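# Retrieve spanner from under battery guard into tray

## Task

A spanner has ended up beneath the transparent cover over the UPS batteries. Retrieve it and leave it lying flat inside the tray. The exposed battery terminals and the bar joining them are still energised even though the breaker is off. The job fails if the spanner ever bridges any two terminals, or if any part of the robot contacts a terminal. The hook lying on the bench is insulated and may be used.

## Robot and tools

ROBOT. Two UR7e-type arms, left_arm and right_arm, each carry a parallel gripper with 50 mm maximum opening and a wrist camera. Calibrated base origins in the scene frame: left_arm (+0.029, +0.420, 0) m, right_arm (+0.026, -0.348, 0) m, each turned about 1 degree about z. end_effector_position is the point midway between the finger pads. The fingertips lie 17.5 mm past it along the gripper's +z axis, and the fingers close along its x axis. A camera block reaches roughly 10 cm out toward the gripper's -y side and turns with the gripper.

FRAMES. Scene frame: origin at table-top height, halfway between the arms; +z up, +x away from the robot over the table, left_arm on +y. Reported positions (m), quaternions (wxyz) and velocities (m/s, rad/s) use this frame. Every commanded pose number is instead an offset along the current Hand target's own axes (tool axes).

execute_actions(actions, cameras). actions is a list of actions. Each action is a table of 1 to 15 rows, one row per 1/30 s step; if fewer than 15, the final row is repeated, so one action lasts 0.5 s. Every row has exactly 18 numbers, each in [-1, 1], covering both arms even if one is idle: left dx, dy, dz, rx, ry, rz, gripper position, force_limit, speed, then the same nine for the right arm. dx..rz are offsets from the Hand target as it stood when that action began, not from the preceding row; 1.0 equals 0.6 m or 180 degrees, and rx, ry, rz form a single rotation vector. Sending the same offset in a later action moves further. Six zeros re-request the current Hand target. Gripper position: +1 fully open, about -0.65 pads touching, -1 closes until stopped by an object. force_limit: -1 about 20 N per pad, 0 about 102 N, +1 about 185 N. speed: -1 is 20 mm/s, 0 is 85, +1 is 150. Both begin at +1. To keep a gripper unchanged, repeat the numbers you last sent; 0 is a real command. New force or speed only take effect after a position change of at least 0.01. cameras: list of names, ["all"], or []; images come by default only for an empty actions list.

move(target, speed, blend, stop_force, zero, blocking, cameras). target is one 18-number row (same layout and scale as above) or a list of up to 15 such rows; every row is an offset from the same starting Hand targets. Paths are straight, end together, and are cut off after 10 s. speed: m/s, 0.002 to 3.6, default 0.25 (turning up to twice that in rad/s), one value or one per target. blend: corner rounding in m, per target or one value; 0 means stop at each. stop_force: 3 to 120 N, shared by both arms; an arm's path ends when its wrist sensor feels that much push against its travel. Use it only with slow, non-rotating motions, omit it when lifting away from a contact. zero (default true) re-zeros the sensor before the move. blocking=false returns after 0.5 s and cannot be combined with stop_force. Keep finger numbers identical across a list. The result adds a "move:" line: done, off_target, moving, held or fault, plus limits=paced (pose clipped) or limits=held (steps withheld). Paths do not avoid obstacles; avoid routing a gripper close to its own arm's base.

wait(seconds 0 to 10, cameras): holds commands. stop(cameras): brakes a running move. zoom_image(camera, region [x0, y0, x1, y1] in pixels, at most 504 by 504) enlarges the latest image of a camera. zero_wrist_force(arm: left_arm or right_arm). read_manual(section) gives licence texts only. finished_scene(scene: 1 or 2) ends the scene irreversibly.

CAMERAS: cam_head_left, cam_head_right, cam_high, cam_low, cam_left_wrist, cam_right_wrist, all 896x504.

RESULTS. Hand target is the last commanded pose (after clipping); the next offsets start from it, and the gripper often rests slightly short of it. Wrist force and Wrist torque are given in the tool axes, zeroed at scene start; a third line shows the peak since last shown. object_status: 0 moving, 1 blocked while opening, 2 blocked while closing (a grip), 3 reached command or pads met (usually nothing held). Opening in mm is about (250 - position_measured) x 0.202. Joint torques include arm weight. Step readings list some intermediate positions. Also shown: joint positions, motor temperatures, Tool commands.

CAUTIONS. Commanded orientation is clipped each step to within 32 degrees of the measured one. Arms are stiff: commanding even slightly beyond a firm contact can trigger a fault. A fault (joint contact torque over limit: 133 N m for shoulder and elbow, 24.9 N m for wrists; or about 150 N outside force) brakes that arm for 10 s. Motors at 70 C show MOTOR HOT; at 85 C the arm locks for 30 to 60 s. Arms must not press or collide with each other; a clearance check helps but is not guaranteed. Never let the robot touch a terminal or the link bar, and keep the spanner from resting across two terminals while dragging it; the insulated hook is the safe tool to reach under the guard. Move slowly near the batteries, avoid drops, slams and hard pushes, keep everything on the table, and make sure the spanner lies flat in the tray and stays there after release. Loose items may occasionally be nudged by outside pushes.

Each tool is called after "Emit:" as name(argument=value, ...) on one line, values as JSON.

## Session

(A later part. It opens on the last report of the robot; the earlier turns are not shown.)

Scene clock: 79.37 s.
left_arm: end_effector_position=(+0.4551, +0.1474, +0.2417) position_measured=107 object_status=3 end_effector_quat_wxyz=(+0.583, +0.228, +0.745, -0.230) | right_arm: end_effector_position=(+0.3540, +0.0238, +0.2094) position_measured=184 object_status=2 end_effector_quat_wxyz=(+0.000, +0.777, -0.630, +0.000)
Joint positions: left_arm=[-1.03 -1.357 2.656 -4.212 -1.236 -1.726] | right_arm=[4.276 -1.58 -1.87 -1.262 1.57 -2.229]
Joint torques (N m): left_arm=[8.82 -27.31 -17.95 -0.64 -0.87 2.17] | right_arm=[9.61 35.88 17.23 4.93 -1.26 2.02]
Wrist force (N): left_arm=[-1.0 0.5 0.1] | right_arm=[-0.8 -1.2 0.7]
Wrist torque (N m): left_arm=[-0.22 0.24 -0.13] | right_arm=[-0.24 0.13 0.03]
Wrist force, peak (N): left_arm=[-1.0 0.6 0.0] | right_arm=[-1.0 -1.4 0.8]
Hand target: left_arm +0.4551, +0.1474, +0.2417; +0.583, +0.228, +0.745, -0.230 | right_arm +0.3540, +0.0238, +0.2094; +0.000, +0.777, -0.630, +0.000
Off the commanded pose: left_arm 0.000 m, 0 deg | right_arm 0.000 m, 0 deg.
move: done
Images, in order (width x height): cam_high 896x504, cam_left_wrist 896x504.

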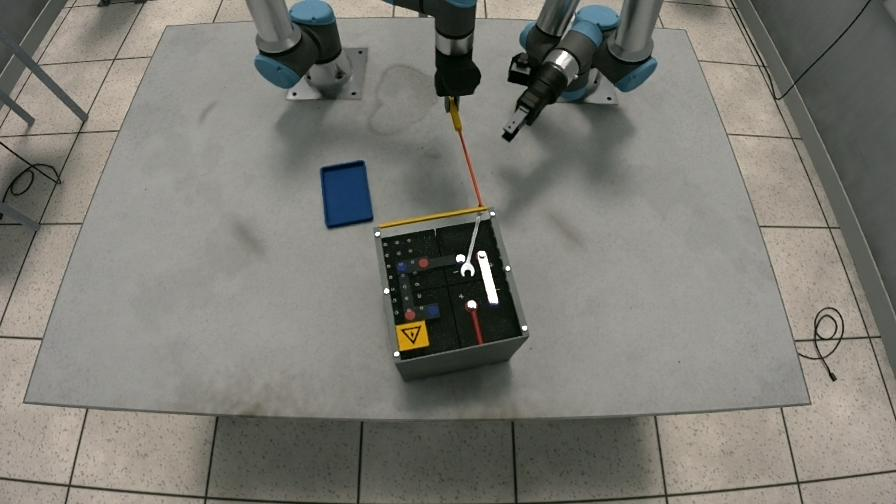

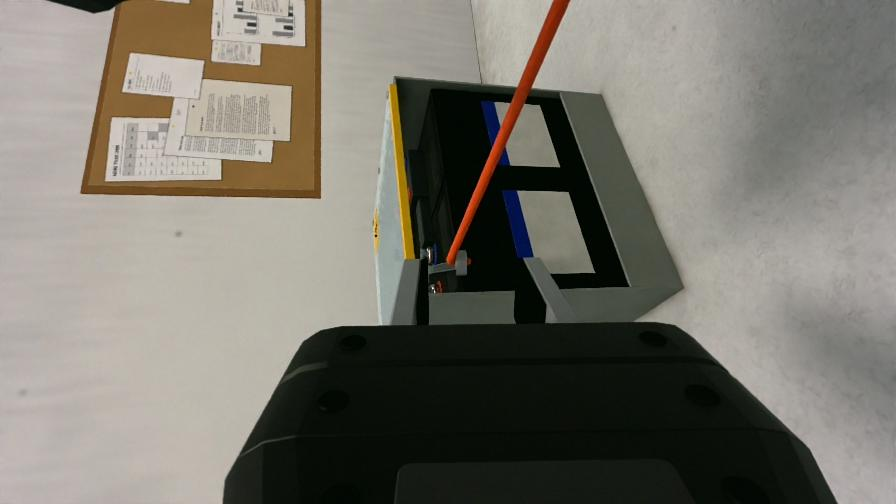

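Emit:
move(target=[[0, 0, 0, 0, 0, 0, 0.3, 0, -0.8, 0, -0.0033, 0, 0, 0, 0, -1, -0.3, -1], [0, 0, 0, 0, 0, 0, 0.3, 0, -0.8, 0, -0.0033, -0.03, 0, 0, 0, -1, -0.3, -1], [-0.1703, 0.0057, 0.0895, 0.0449, 0.1994, 0.1211, 0.3, 0, -0.8, -0.001, 0.1055, -0.0917, 0, 0, 0, -1, -0.3, -1], [-0.1225, 0.069, 0.269, 0.0897, 0.3988, 0.2421, 0.3, 0, -0.8, 0.2653, 0.1483, -0.15, 0, 0, 0, -1, -0.3, -1]], speed=[0.03, 0.04, 0.2, 0.3], blend=[0, 0.002, 0.02, 0], cameras=["all"])

Emit:
zoom_image(camera="cam_high", region=[450, 190, 500, 290])

Emit:
zoom_image(camera="cam_left_wrist", region=[330, 100, 630, 330])

Scene clock: 85.13 s.
left_arm: end_effector_position=(+0.6194, +0.0767, +0.2755) position_measured=107 object_status=3 end_effector_quat_wxyz=(+0.054, +0.631, +0.771, +0.067) | right_arm: end_effector_position=(+0.2998, -0.1503, +0.2994) position_measured=184 object_status=2 end_effector_quat_wxyz=(+0.000, +0.777, -0.630, +0.000)
Joint positions: left_arm=[-0.794 -1.216 1.317 -1.768 -1.427 -0.971] | right_arm=[4.187 -1.129 -1.983 -1.601 1.57 -2.318]
Joint torques (N m): left_arm=[-10.64 -32.61 -35.75 -0.69 1.68 2.29] | right_arm=[-8.02 15.7 18.17 0.98 2.12 -1.91]
Wrist force (N): left_arm=[-0.3 -1.9 -0.4] | right_arm=[-0.8 -1.1 0.6]
Wrist torque (N m): left_arm=[-0.06 -0.41 0.39] | right_arm=[-0.24 0.10 0.09]
Wrist force, peak (N): left_arm=[-0.4 -2.2 -0.2] | right_arm=[-1.8 -0.7 1.0]
Hand target: left_arm +0.6195, +0.0767, +0.2755; +0.054, +0.631, +0.771, +0.067 | right_arm +0.2998, -0.1504, +0.2994; +0.000, +0.777, -0.630, +0.000
Off the commanded pose: left_arm 0.000 m, 0 deg | right_arm 0.000 m, 0 deg.
move: done

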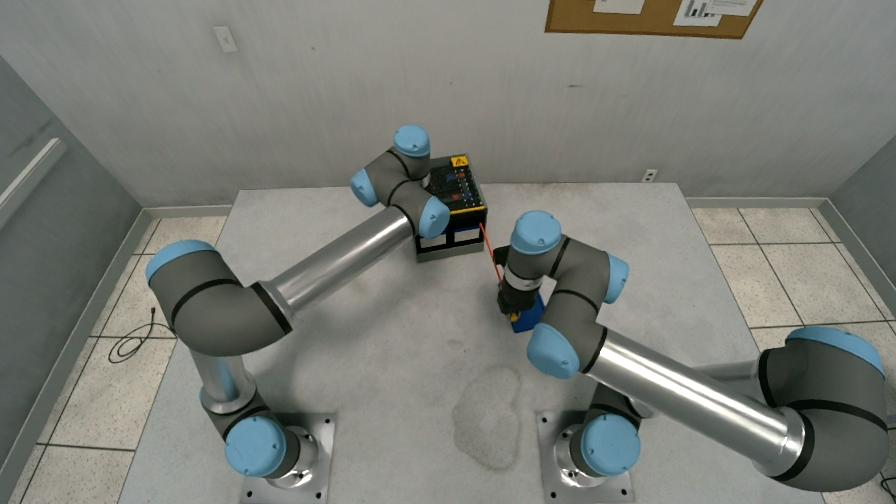

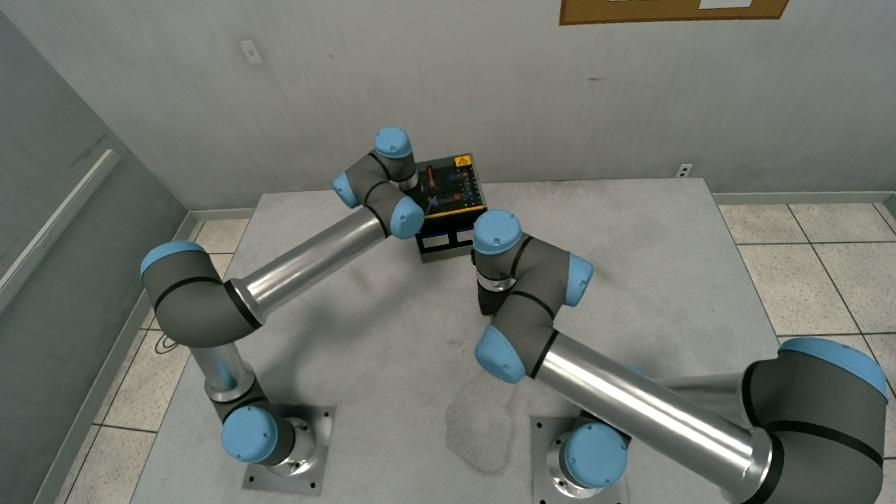

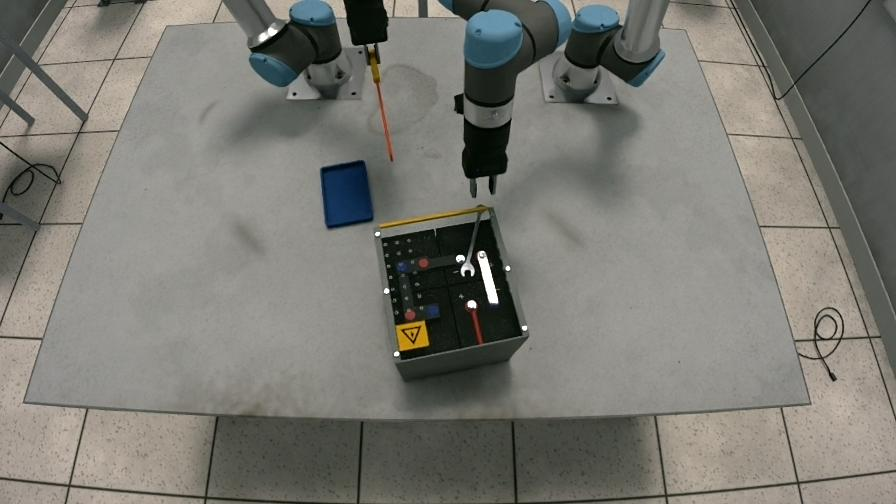

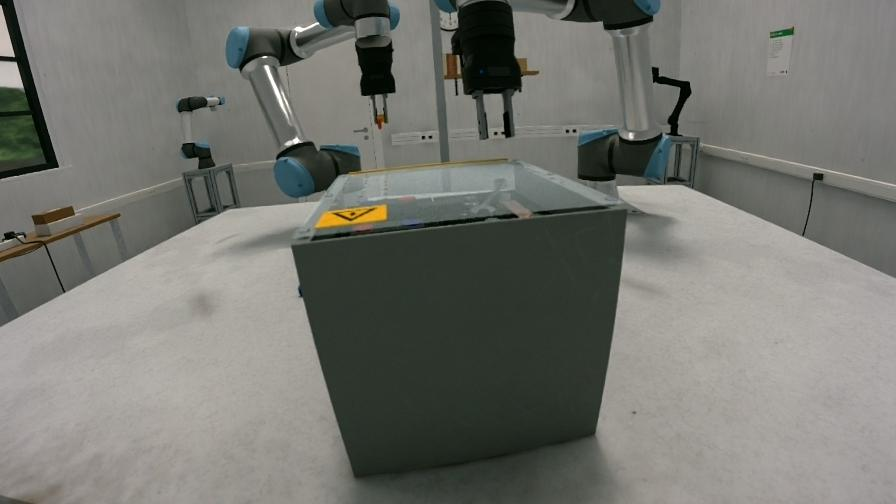

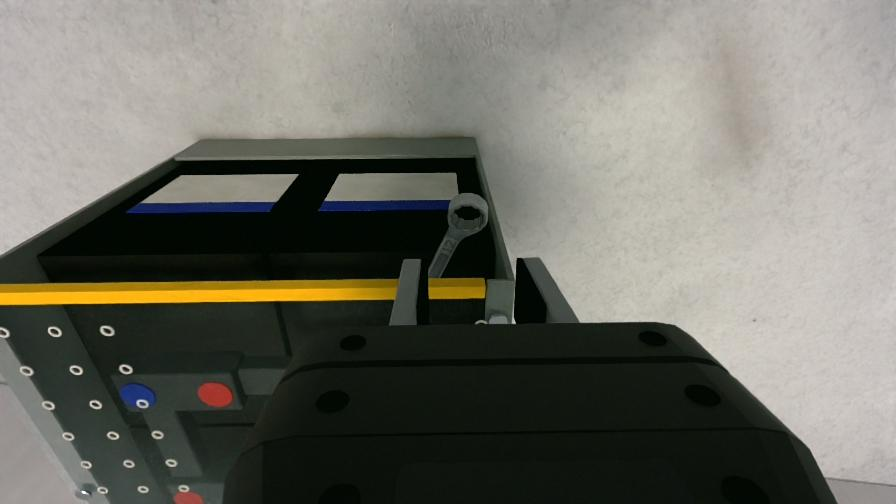

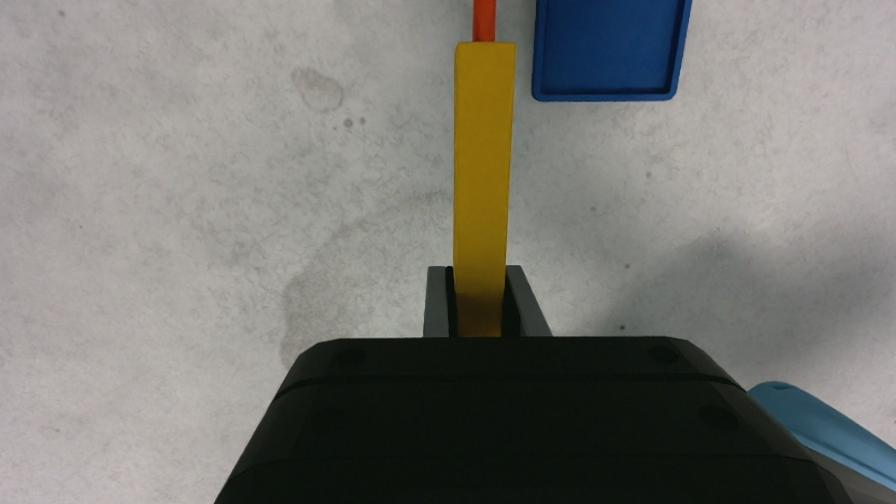

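Scaled by 5.040.

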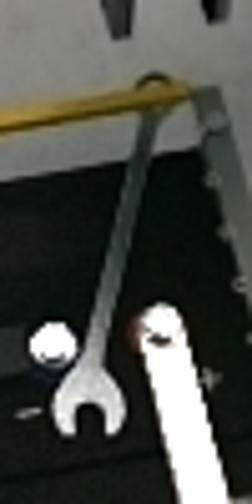

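Scaled by 1.680.

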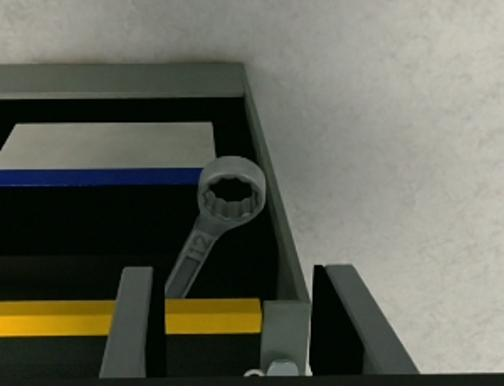

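Emit:
move(target=[[0, -0.0053, 0.07, 0, 0, 0, 0.6, 0, -0.3, 0, 0, 0, 0, 0, 0, -1, -0.3, -1], [0, -0.0053, 0.1182, 0, 0, 0, 0.6, 0, -0.3, 0, 0, 0, 0, 0, 0, -1, -0.3, -1]], speed=[0.1, 0.04], blend=[0.005, 0], stop_force=6, cameras=["cam_left_wrist", "cam_high"])

Emit:
zoom_image(camera="cam_left_wrist", region=[370, 180, 570, 330])

Emit:
zoom_image(camera="cam_high", region=[440, 190, 510, 290])

Scene clock: 88.13 s.
left_arm: end_effector_position=(+0.6270, +0.0784, +0.2123) position_measured=63 object_status=3 end_effector_quat_wxyz=(+0.054, +0.631, +0.771, +0.067) | right_arm: end_effector_position=(+0.2998, -0.1504, +0.2994) position_measured=184 object_status=2 end_effector_quat_wxyz=(+0.000, +0.777, -0.630, +0.000)
Joint positions: left_arm=[-0.784 -1.176 1.425 -1.917 -1.428 -0.961] | right_arm=[4.187 -1.129 -1.983 -1.601 1.57 -2.318]
Joint torques (N m): left_arm=[-7.4 -53.67 -38.6 -3.17 3.37 -2.4] | right_arm=[-8.54 15.01 19.07 0.98 2.02 -1.9]
Wrist force (N): left_arm=[0.9 -14.7 1.2] | right_arm=[-0.6 -1.1 0.8]
Wrist torque (N m): left_arm=[-0.16 -0.43 0.18] | right_arm=[-0.24 0.08 0.09]
Wrist force, peak (N): left_arm=[0.3 -20.3 -2.9] | right_arm=[-0.7 -1.5 0.6]
Hand target: left_arm +0.6270, +0.0784, +0.2123; +0.054, +0.631, +0.771, +0.067 (not the last commanded pose) | right_arm +0.2998, -0.1504, +0.2994; +0.000, +0.777, -0.630, +0.000
Off the commanded pose: left_arm 0.007 m, 0 deg | right_arm 0.000 m, 0 deg.
move: contact (left_arm); path passed 1 of 2 targets
Images, in order (width x height): cam_high 896x504, cam_left_wrist 896x504.

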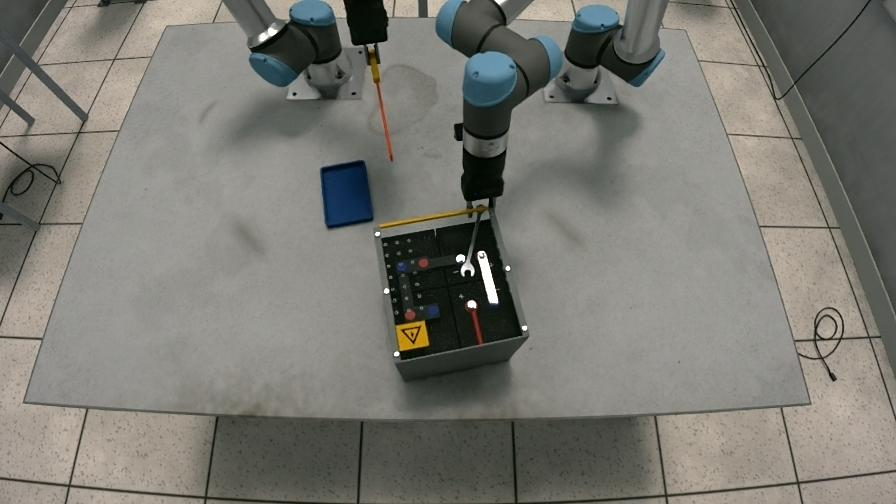

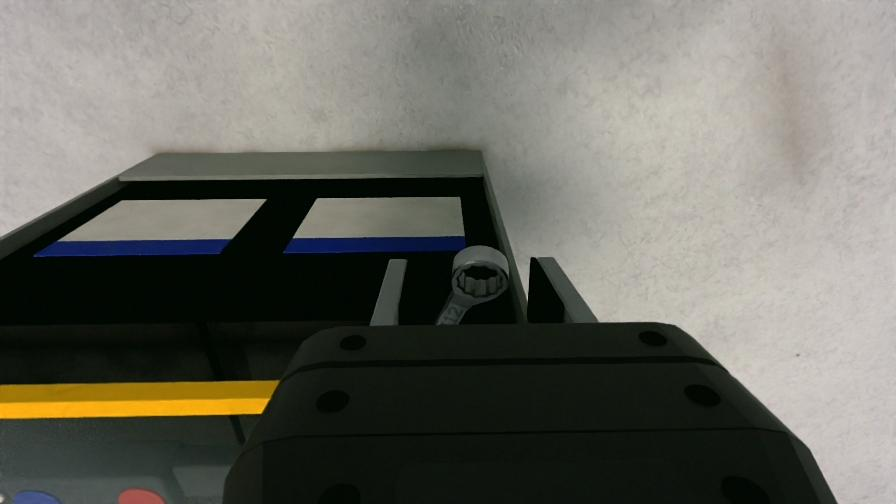

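Scaled by 2.520.

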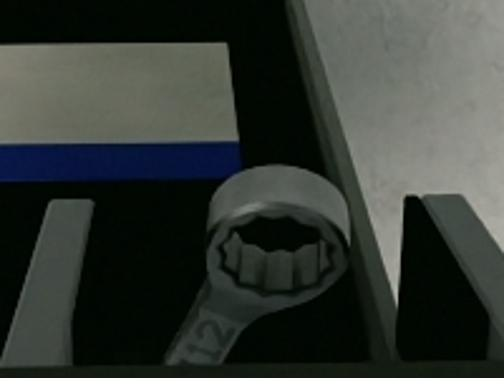

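Scaled by 5.040.

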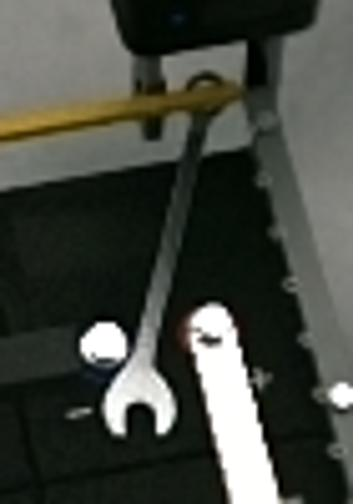

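Emit:
move(target=[[0.007, -0.0092, -0.002, 0, 0, 0, 0.6, 0, -0.3, 0, 0, 0, 0, 0, 0, -1, -0.3, -1], [0.007, -0.0092, 0.0125, 0, 0, 0, 0.6, 0, -0.3, 0, 0, 0, 0, 0, 0, -1, -0.3, -1]], speed=[0.04, 0.03], cameras=["cam_left_wrist", "cam_high"])

Emit:
zoom_image(camera="cam_left_wrist", region=[370, 180, 570, 330])

Emit:
zoom_image(camera="cam_high", region=[440, 190, 510, 290])

Scene clock: 97.23 s.
left_arm: end_effector_position=(+0.6221, +0.0817, +0.2040) position_measured=63 object_status=3 end_effector_quat_wxyz=(+0.054, +0.631, +0.771, +0.067) | right_arm: end_effector_position=(+0.2998, -0.1504, +0.2994) position_measured=184 object_status=2 end_effector_quat_wxyz=(+0.000, +0.777, -0.630, +0.000)
Joint positions: left_arm=[-0.785 -1.185 1.46 -1.943 -1.428 -0.963] | right_arm=[4.187 -1.129 -1.983 -1.601 1.57 -2.318]
Joint torques (N m): left_arm=[8.82 -34.24 -16.92 -5.83 -0.83 2.33] | right_arm=[-8.21 14.74 19.64 0.94 2.12 -1.82]
Wrist force (N): left_arm=[0.1 -2.0 -0.1] | right_arm=[-0.7 -1.1 0.6]
Wrist torque (N m): left_arm=[-0.06 -0.47 0.38] | right_arm=[-0.24 0.08 0.09]
Wrist force, peak (N): left_arm=[0.9 -14.9 1.0] | right_arm=[-0.8 -1.3 0.7]
Hand target: left_arm +0.6221, +0.0817, +0.2040; +0.054, +0.631, +0.771, +0.067 | right_arm +0.2998, -0.1504, +0.2994; +0.000, +0.777, -0.630, +0.000
Off the commanded pose: left_arm 0.000 m, 0 deg | right_arm 0.000 m, 0 deg.
move: done
Images, in order (width x height): cam_high 896x504, cam_left_wrist 896x504.

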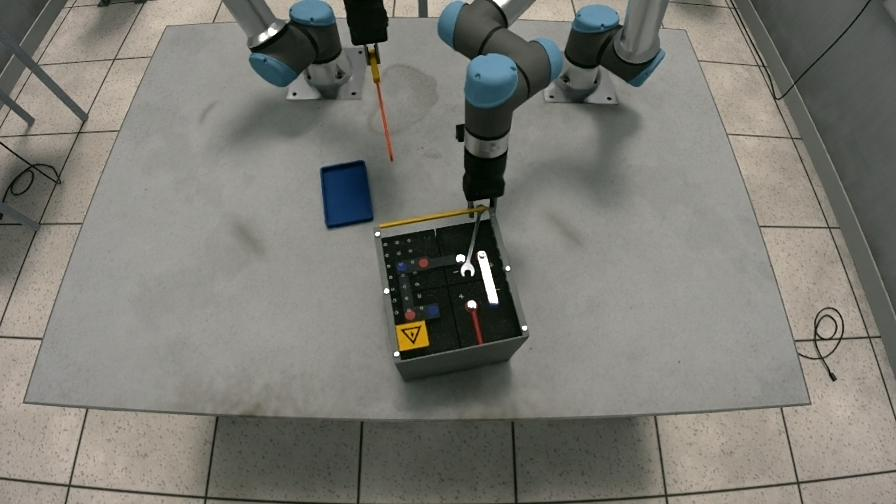

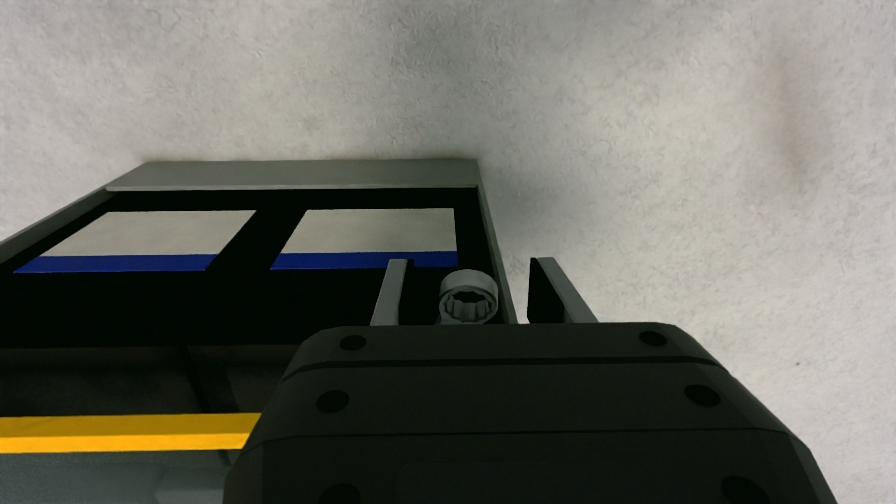

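Scaled by 2.520.

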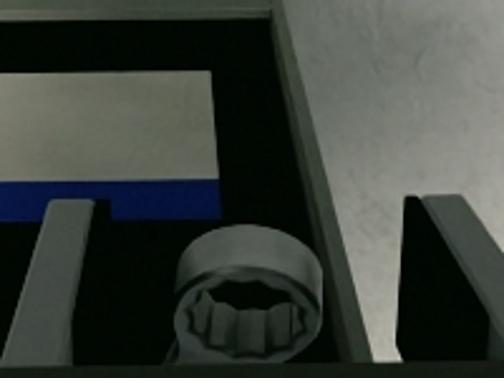

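Scaled by 5.040.

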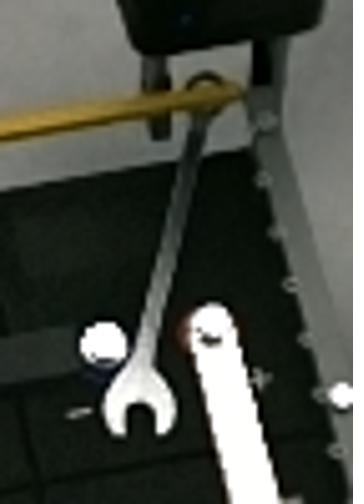

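Emit:
move(target=[0, 0, 0, 0, 0, 0, -1, 0.2, -0.7, 0, 0, 0, 0, 0, 0, -1, -0.3, -1], speed=0.05, cameras=["cam_left_wrist", "cam_high"])

Emit:
zoom_image(camera="cam_left_wrist", region=[370, 180, 570, 330])

Emit:
zoom_image(camera="cam_high", region=[440, 190, 510, 290])

Scene clock: 98.17 s.
left_arm: end_effector_position=(+0.6221, +0.0817, +0.2040) position_measured=168 object_status=0 end_effector_quat_wxyz=(+0.054, +0.631, +0.771, +0.067) | right_arm: end_effector_position=(+0.2998, -0.1504, +0.2994) position_measured=184 object_status=2 end_effector_quat_wxyz=(+0.000, +0.777, -0.630, +0.000)
Joint positions: left_arm=[-0.785 -1.185 1.46 -1.943 -1.428 -0.963] | right_arm=[4.187 -1.129 -1.983 -1.601 1.57 -2.318]
Joint torques (N m): left_arm=[7.38 -33.85 -17.4 -5.5 -0.29 2] | right_arm=[-8.52 14.71 20.01 1.07 2.13 -1.83]
Wrist force (N): left_arm=[-0.2 -2.1 -0.3] | right_arm=[-0.8 -1.0 0.8]
Wrist torque (N m): left_arm=[-0.09 -0.44 0.39] | right_arm=[-0.22 0.10 0.09]
Wrist force, peak (N): left_arm=[0.0 -2.4 0.0] | right_arm=[-0.9 -1.2 0.7]
Hand target: left_arm +0.6221, +0.0817, +0.2040; +0.054, +0.631, +0.771, +0.067 | right_arm +0.2998, -0.1504, +0.2994; +0.000, +0.777, -0.630, +0.000
Off the commanded pose: left_arm 0.000 m, 0 deg | right_arm 0.000 m, 0 deg.
move: done
Images, in order (width x height): cam_high 896x504, cam_left_wrist 896x504.

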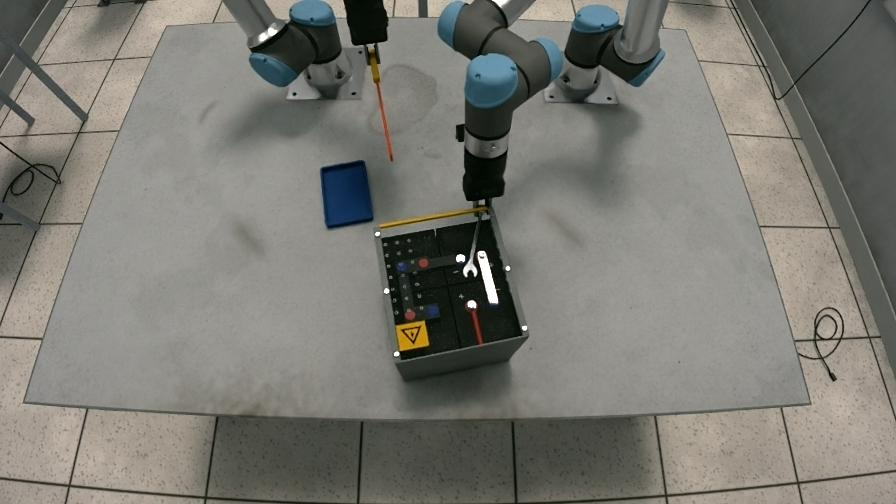

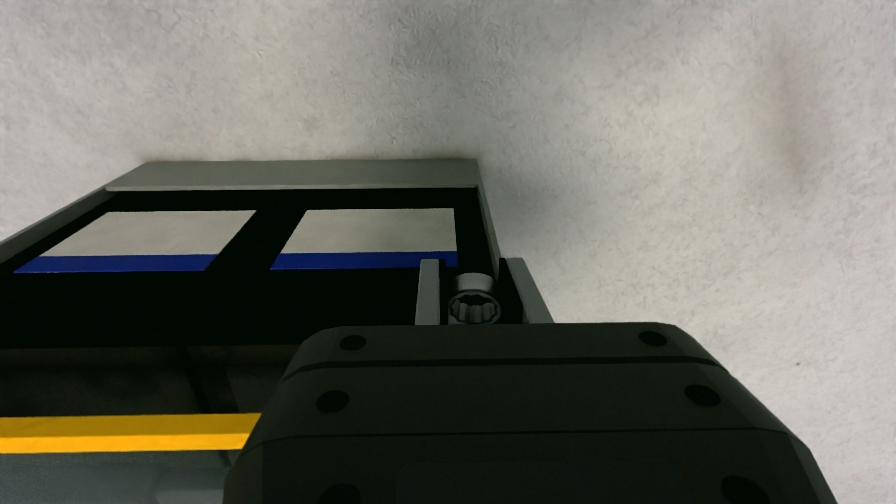

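Scaled by 2.520.

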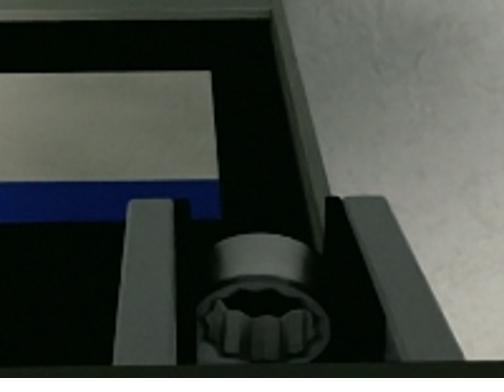

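Scaled by 5.040.

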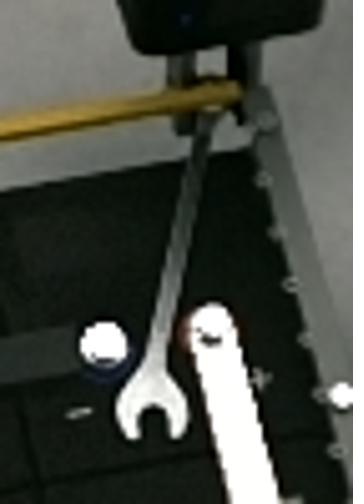

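Emit:
wait(seconds=0.3, cameras=["cam_left_wrist", "cam_high"])

Emit:
zoom_image(camera="cam_left_wrist", region=[400, 240, 540, 330])

Emit:
zoom_image(camera="cam_high", region=[455, 190, 505, 290])

Scene clock: 98.67 s.
left_arm: end_effector_position=(+0.6221, +0.0817, +0.2040) position_measured=168 object_status=2 end_effector_quat_wxyz=(+0.054, +0.631, +0.771, +0.067) | right_arm: end_effector_position=(+0.2998, -0.1504, +0.2994) position_measured=184 object_status=2 end_effector_quat_wxyz=(+0.000, +0.777, -0.630, +0.000)
Joint positions: left_arm=[-0.785 -1.185 1.46 -1.943 -1.428 -0.963] | right_arm=[4.187 -1.129 -1.983 -1.601 1.57 -2.318]
Joint torques (N m): left_arm=[6.09 -33.77 -17.84 -4.97 0.51 1.64] | right_arm=[-8.11 14.29 19.61 0.94 2.17 -1.71]
Wrist force (N): left_arm=[-0.1 -1.9 -0.6] | right_arm=[-0.5 -1.2 0.7]
Wrist torque (N m): left_arm=[-0.05 -0.46 0.39] | right_arm=[-0.26 0.06 0.09]
Wrist force, peak (N): left_arm=[-0.4 -2.2 -0.6] | right_arm=[-0.7 -1.4 0.8]
Hand target: left_arm +0.6221, +0.0817, +0.2040; +0.054, +0.631, +0.771, +0.067 | right_arm +0.2998, -0.1504, +0.2994; +0.000, +0.777, -0.630, +0.000
Tool commands: left_gripper/position=-1.0 left_gripper/force_limit=+0.2 left_gripper/speed=-0.7 right_gripper/position=-1.0 right_gripper/force_limit=-0.3 right_gripper/speed=-1.0
Off the commanded pose: left_arm 0.000 m, 0 deg | right_arm 0.000 m, 0 deg.
wait: 0.30 s; at rest from the start
Images, in order (width x height): cam_high 896x504, cam_left_wrist 896x504.

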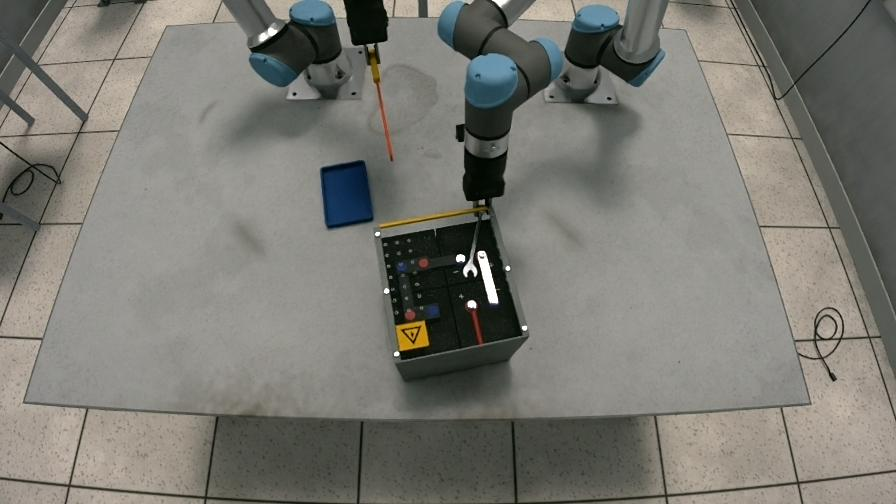

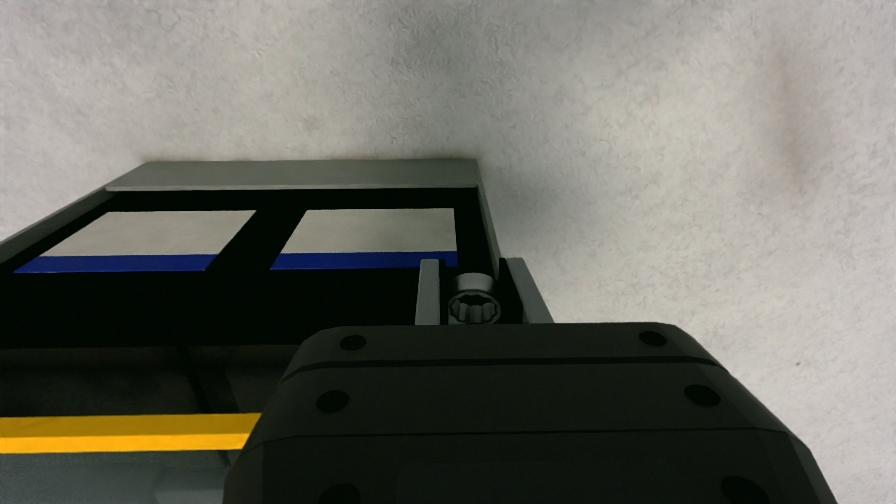

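Scaled by 3.600.

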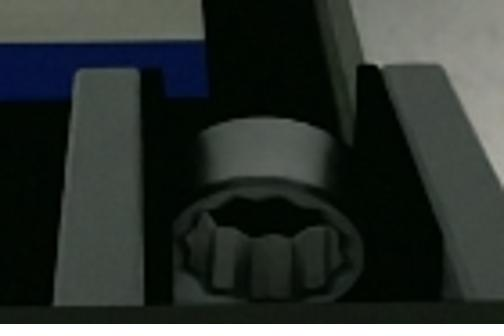

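Scaled by 5.040.

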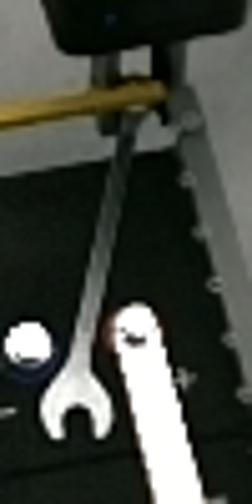

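Emit:
move(target=[0, 0.0056, -0.032, 0, 0, 0, -1, 0.2, -0.7, 0, 0, 0, 0, 0, 0, -1, -0.3, -1], speed=0.04, cameras=["cam_left_wrist", "cam_high", "cam_low"])

Emit:
zoom_image(camera="cam_left_wrist", region=[400, 240, 540, 330])

Emit:
zoom_image(camera="cam_high", region=[455, 190, 505, 290])

Emit:
zoom_image(camera="cam_low", region=[440, 140, 640, 240])

Scene clock: 100.10 s.
left_arm: end_effector_position=(+0.6221, +0.0817, +0.2234) position_measured=168 object_status=2 end_effector_quat_wxyz=(+0.054, +0.631, +0.771, +0.067) | right_arm: end_effector_position=(+0.2998, -0.1504, +0.2994) position_measured=184 object_status=2 end_effector_quat_wxyz=(+0.000, +0.777, -0.630, +0.000)
Joint positions: left_arm=[-0.785 -1.196 1.425 -1.896 -1.428 -0.963] | right_arm=[4.187 -1.129 -1.983 -1.601 1.57 -2.318]
Joint torques (N m): left_arm=[-0.42 -51.52 -35.74 -1.2 1.17 1.38] | right_arm=[-8.33 13.9 19.8 1.02 2.06 -1.79]
Wrist force (N): left_arm=[-0.2 -2.1 0.1] | right_arm=[-0.6 -1.1 0.7]
Wrist torque (N m): left_arm=[-0.02 -0.42 0.39] | right_arm=[-0.24 0.08 0.09]
Wrist force, peak (N): left_arm=[0.0 -2.3 0.2] | right_arm=[-1.0 -1.2 0.7]
Hand target: left_arm +0.6221, +0.0817, +0.2234; +0.054, +0.631, +0.771, +0.067 | right_arm +0.2998, -0.1504, +0.2994; +0.000, +0.777, -0.630, +0.000
Off the commanded pose: left_arm 0.000 m, 0 deg | right_arm 0.000 m, 0 deg.
move: done
Images, in order (width x height): cam_high 896x504, cam_low 896x504, cam_left_wrist 896x504.

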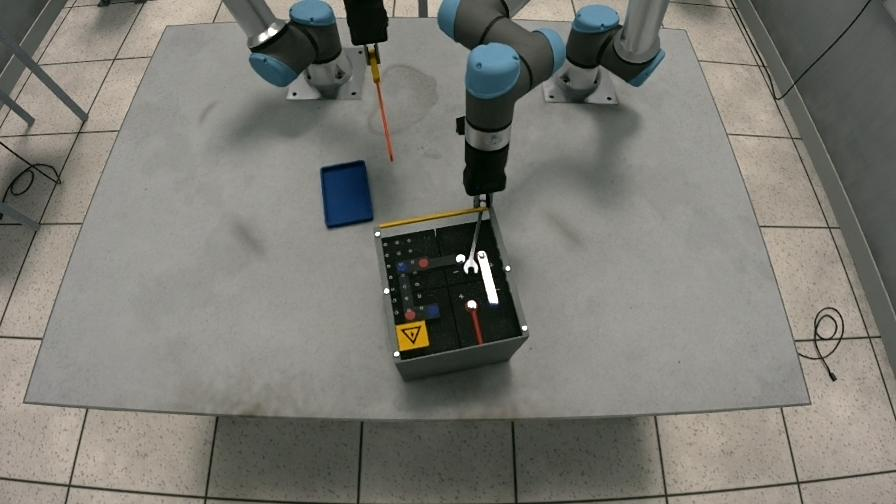

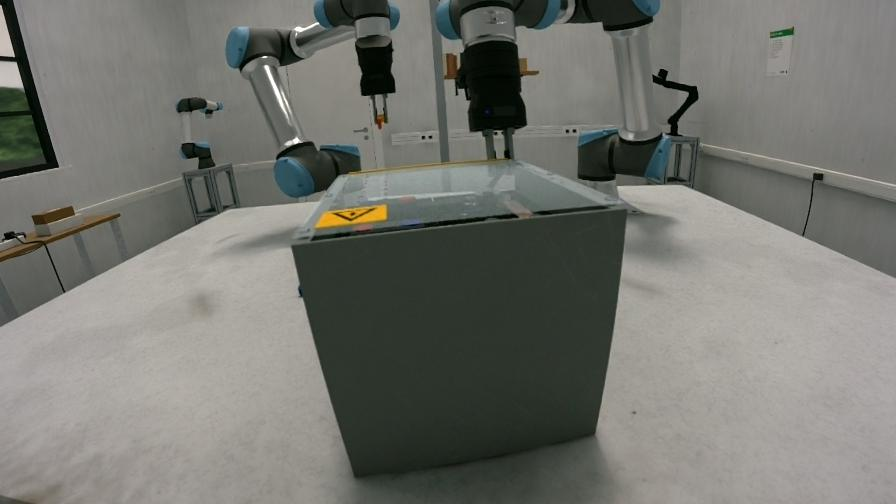

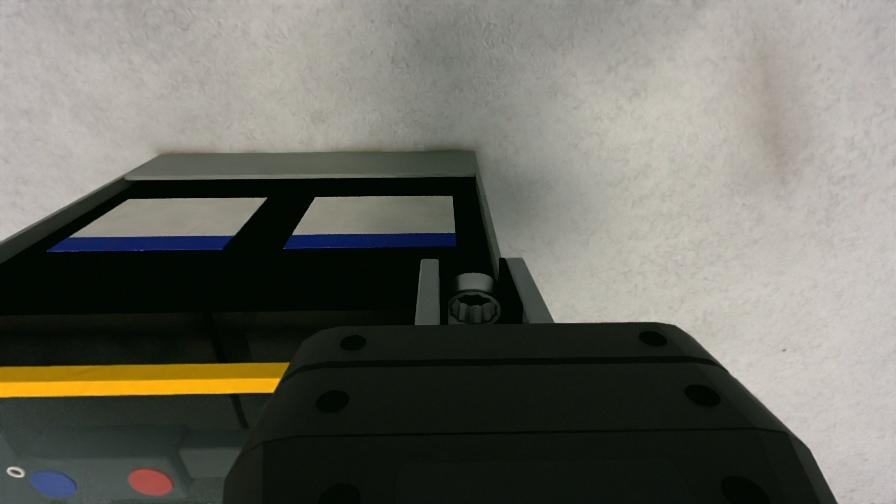

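Scaled by 3.600.

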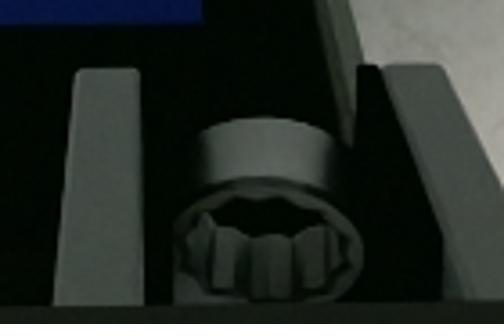

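Scaled by 5.040.

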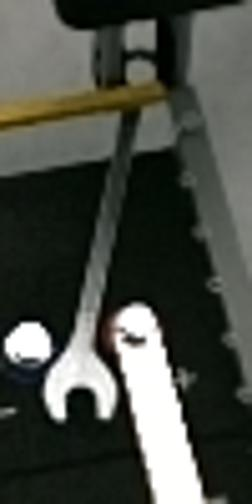

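Scaled by 2.520.

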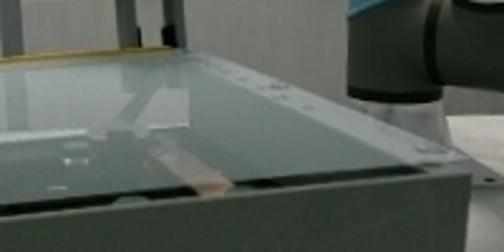

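Emit:
move(target=[[0, -0.279, -0.0492, 0, 0, 0, -1, 0.2, -0.7, 0.4487, -0.1098, -0.0343, 0, 0, 0, -1, -0.3, -1], [-0.438, -0.4855, 0.0725, 0, 0.013, -0.0739, -1, 0.2, -0.7, 0.749, 0.2437, -0.001, 0, 0, 0, -1, -0.3, -1]], speed=[0.14, 0.25], blend=[0.02, 0], cameras=["all"])

Scene clock: 105.97 s.
left_arm: end_effector_position=(+0.4003, -0.2312, +0.1302) position_measured=168 object_status=2 end_effector_quat_wxyz=(+0.046, +0.536, +0.840, +0.073) | right_arm: end_effector_position=(+0.2497, -0.6203, +0.3000) position_measured=184 object_status=2 end_effector_quat_wxyz=(+0.000, +0.777, -0.630, +0.000)
Joint positions: left_arm=[-1.306 -0.913 1.198 -1.827 -1.4 -1.729] | right_arm=[2.659 -1.17 -1.958 -1.583 1.571 -3.846]
Joint torques (N m): left_arm=[-10.32 -45.91 -34.43 -0.76 -0.72 -2.62] | right_arm=[-8.07 -1.67 31.17 5.08 2.19 -1.87]
Wrist force (N): left_arm=[-0.3 -1.9 0.4] | right_arm=[-0.7 -1.0 0.8]
Wrist torque (N m): left_arm=[0.02 -0.39 0.48] | right_arm=[-0.23 0.09 0.08]
Wrist force, peak (N): left_arm=[-1.8 -4.1 0.7] | right_arm=[-0.8 -3.1 0.3]
Hand target: left_arm +0.4003, -0.2312, +0.1302; +0.046, +0.536, +0.840, +0.073 | right_arm +0.2497, -0.6203, +0.3000; +0.000, +0.777, -0.630, +0.000
Off the commanded pose: left_arm 0.000 m, 0 deg | right_arm 0.000 m, 0 deg.
move: done

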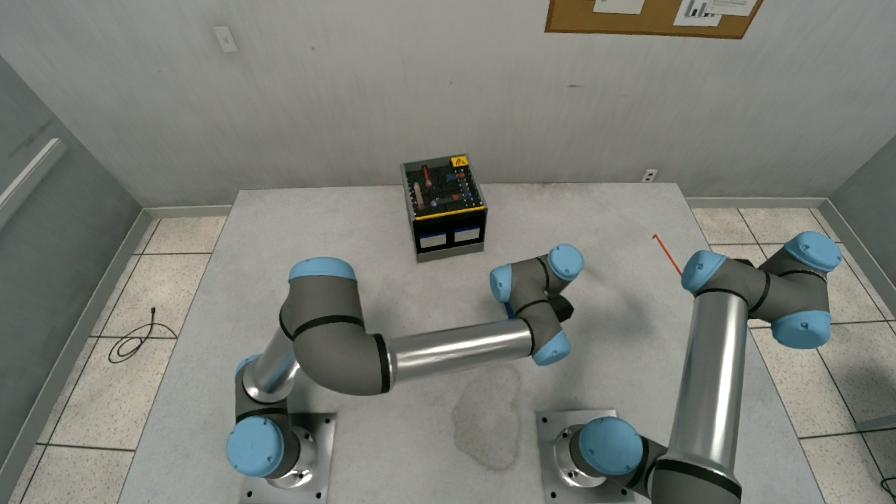

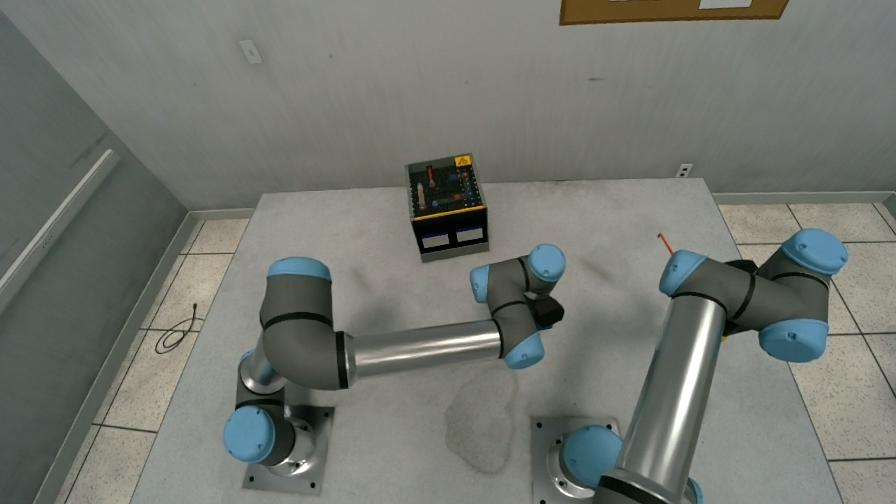

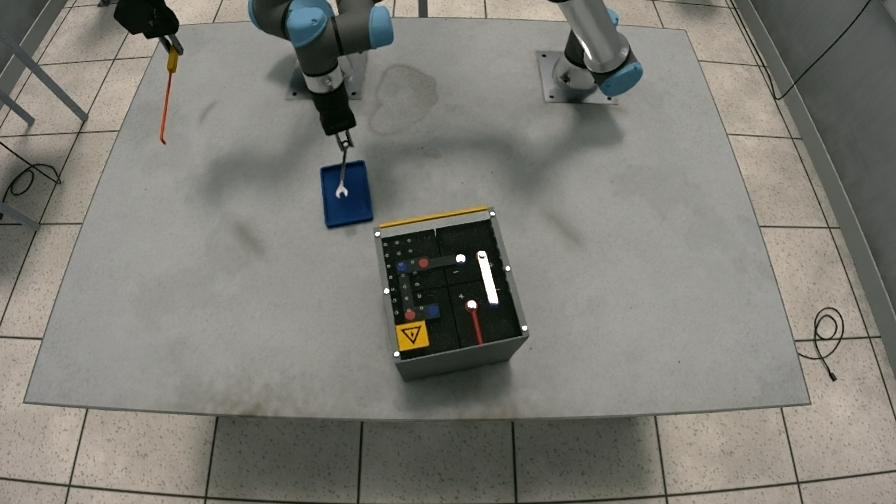

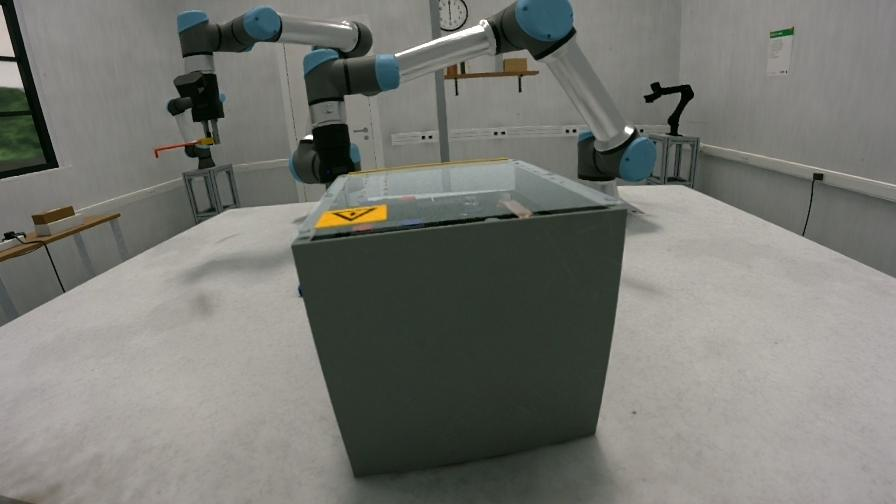

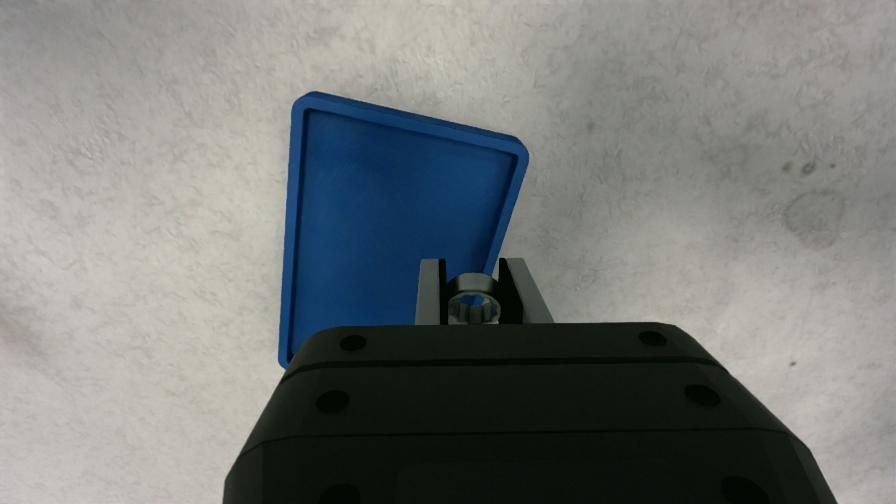

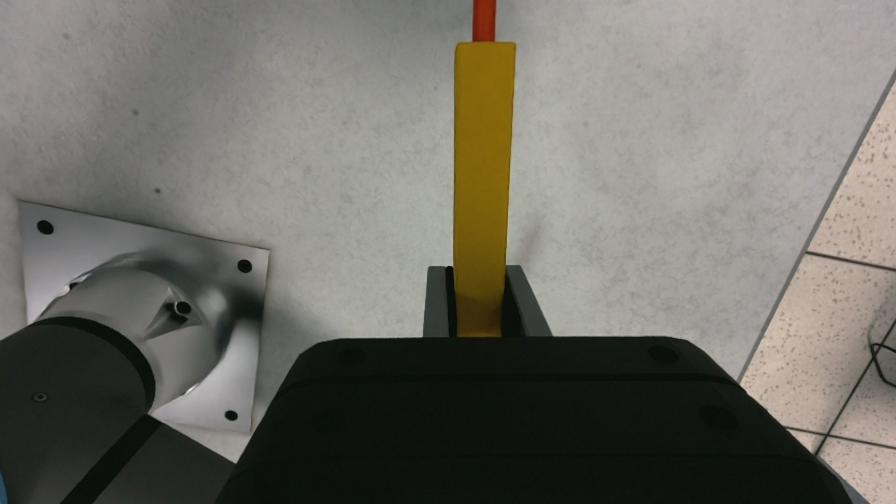

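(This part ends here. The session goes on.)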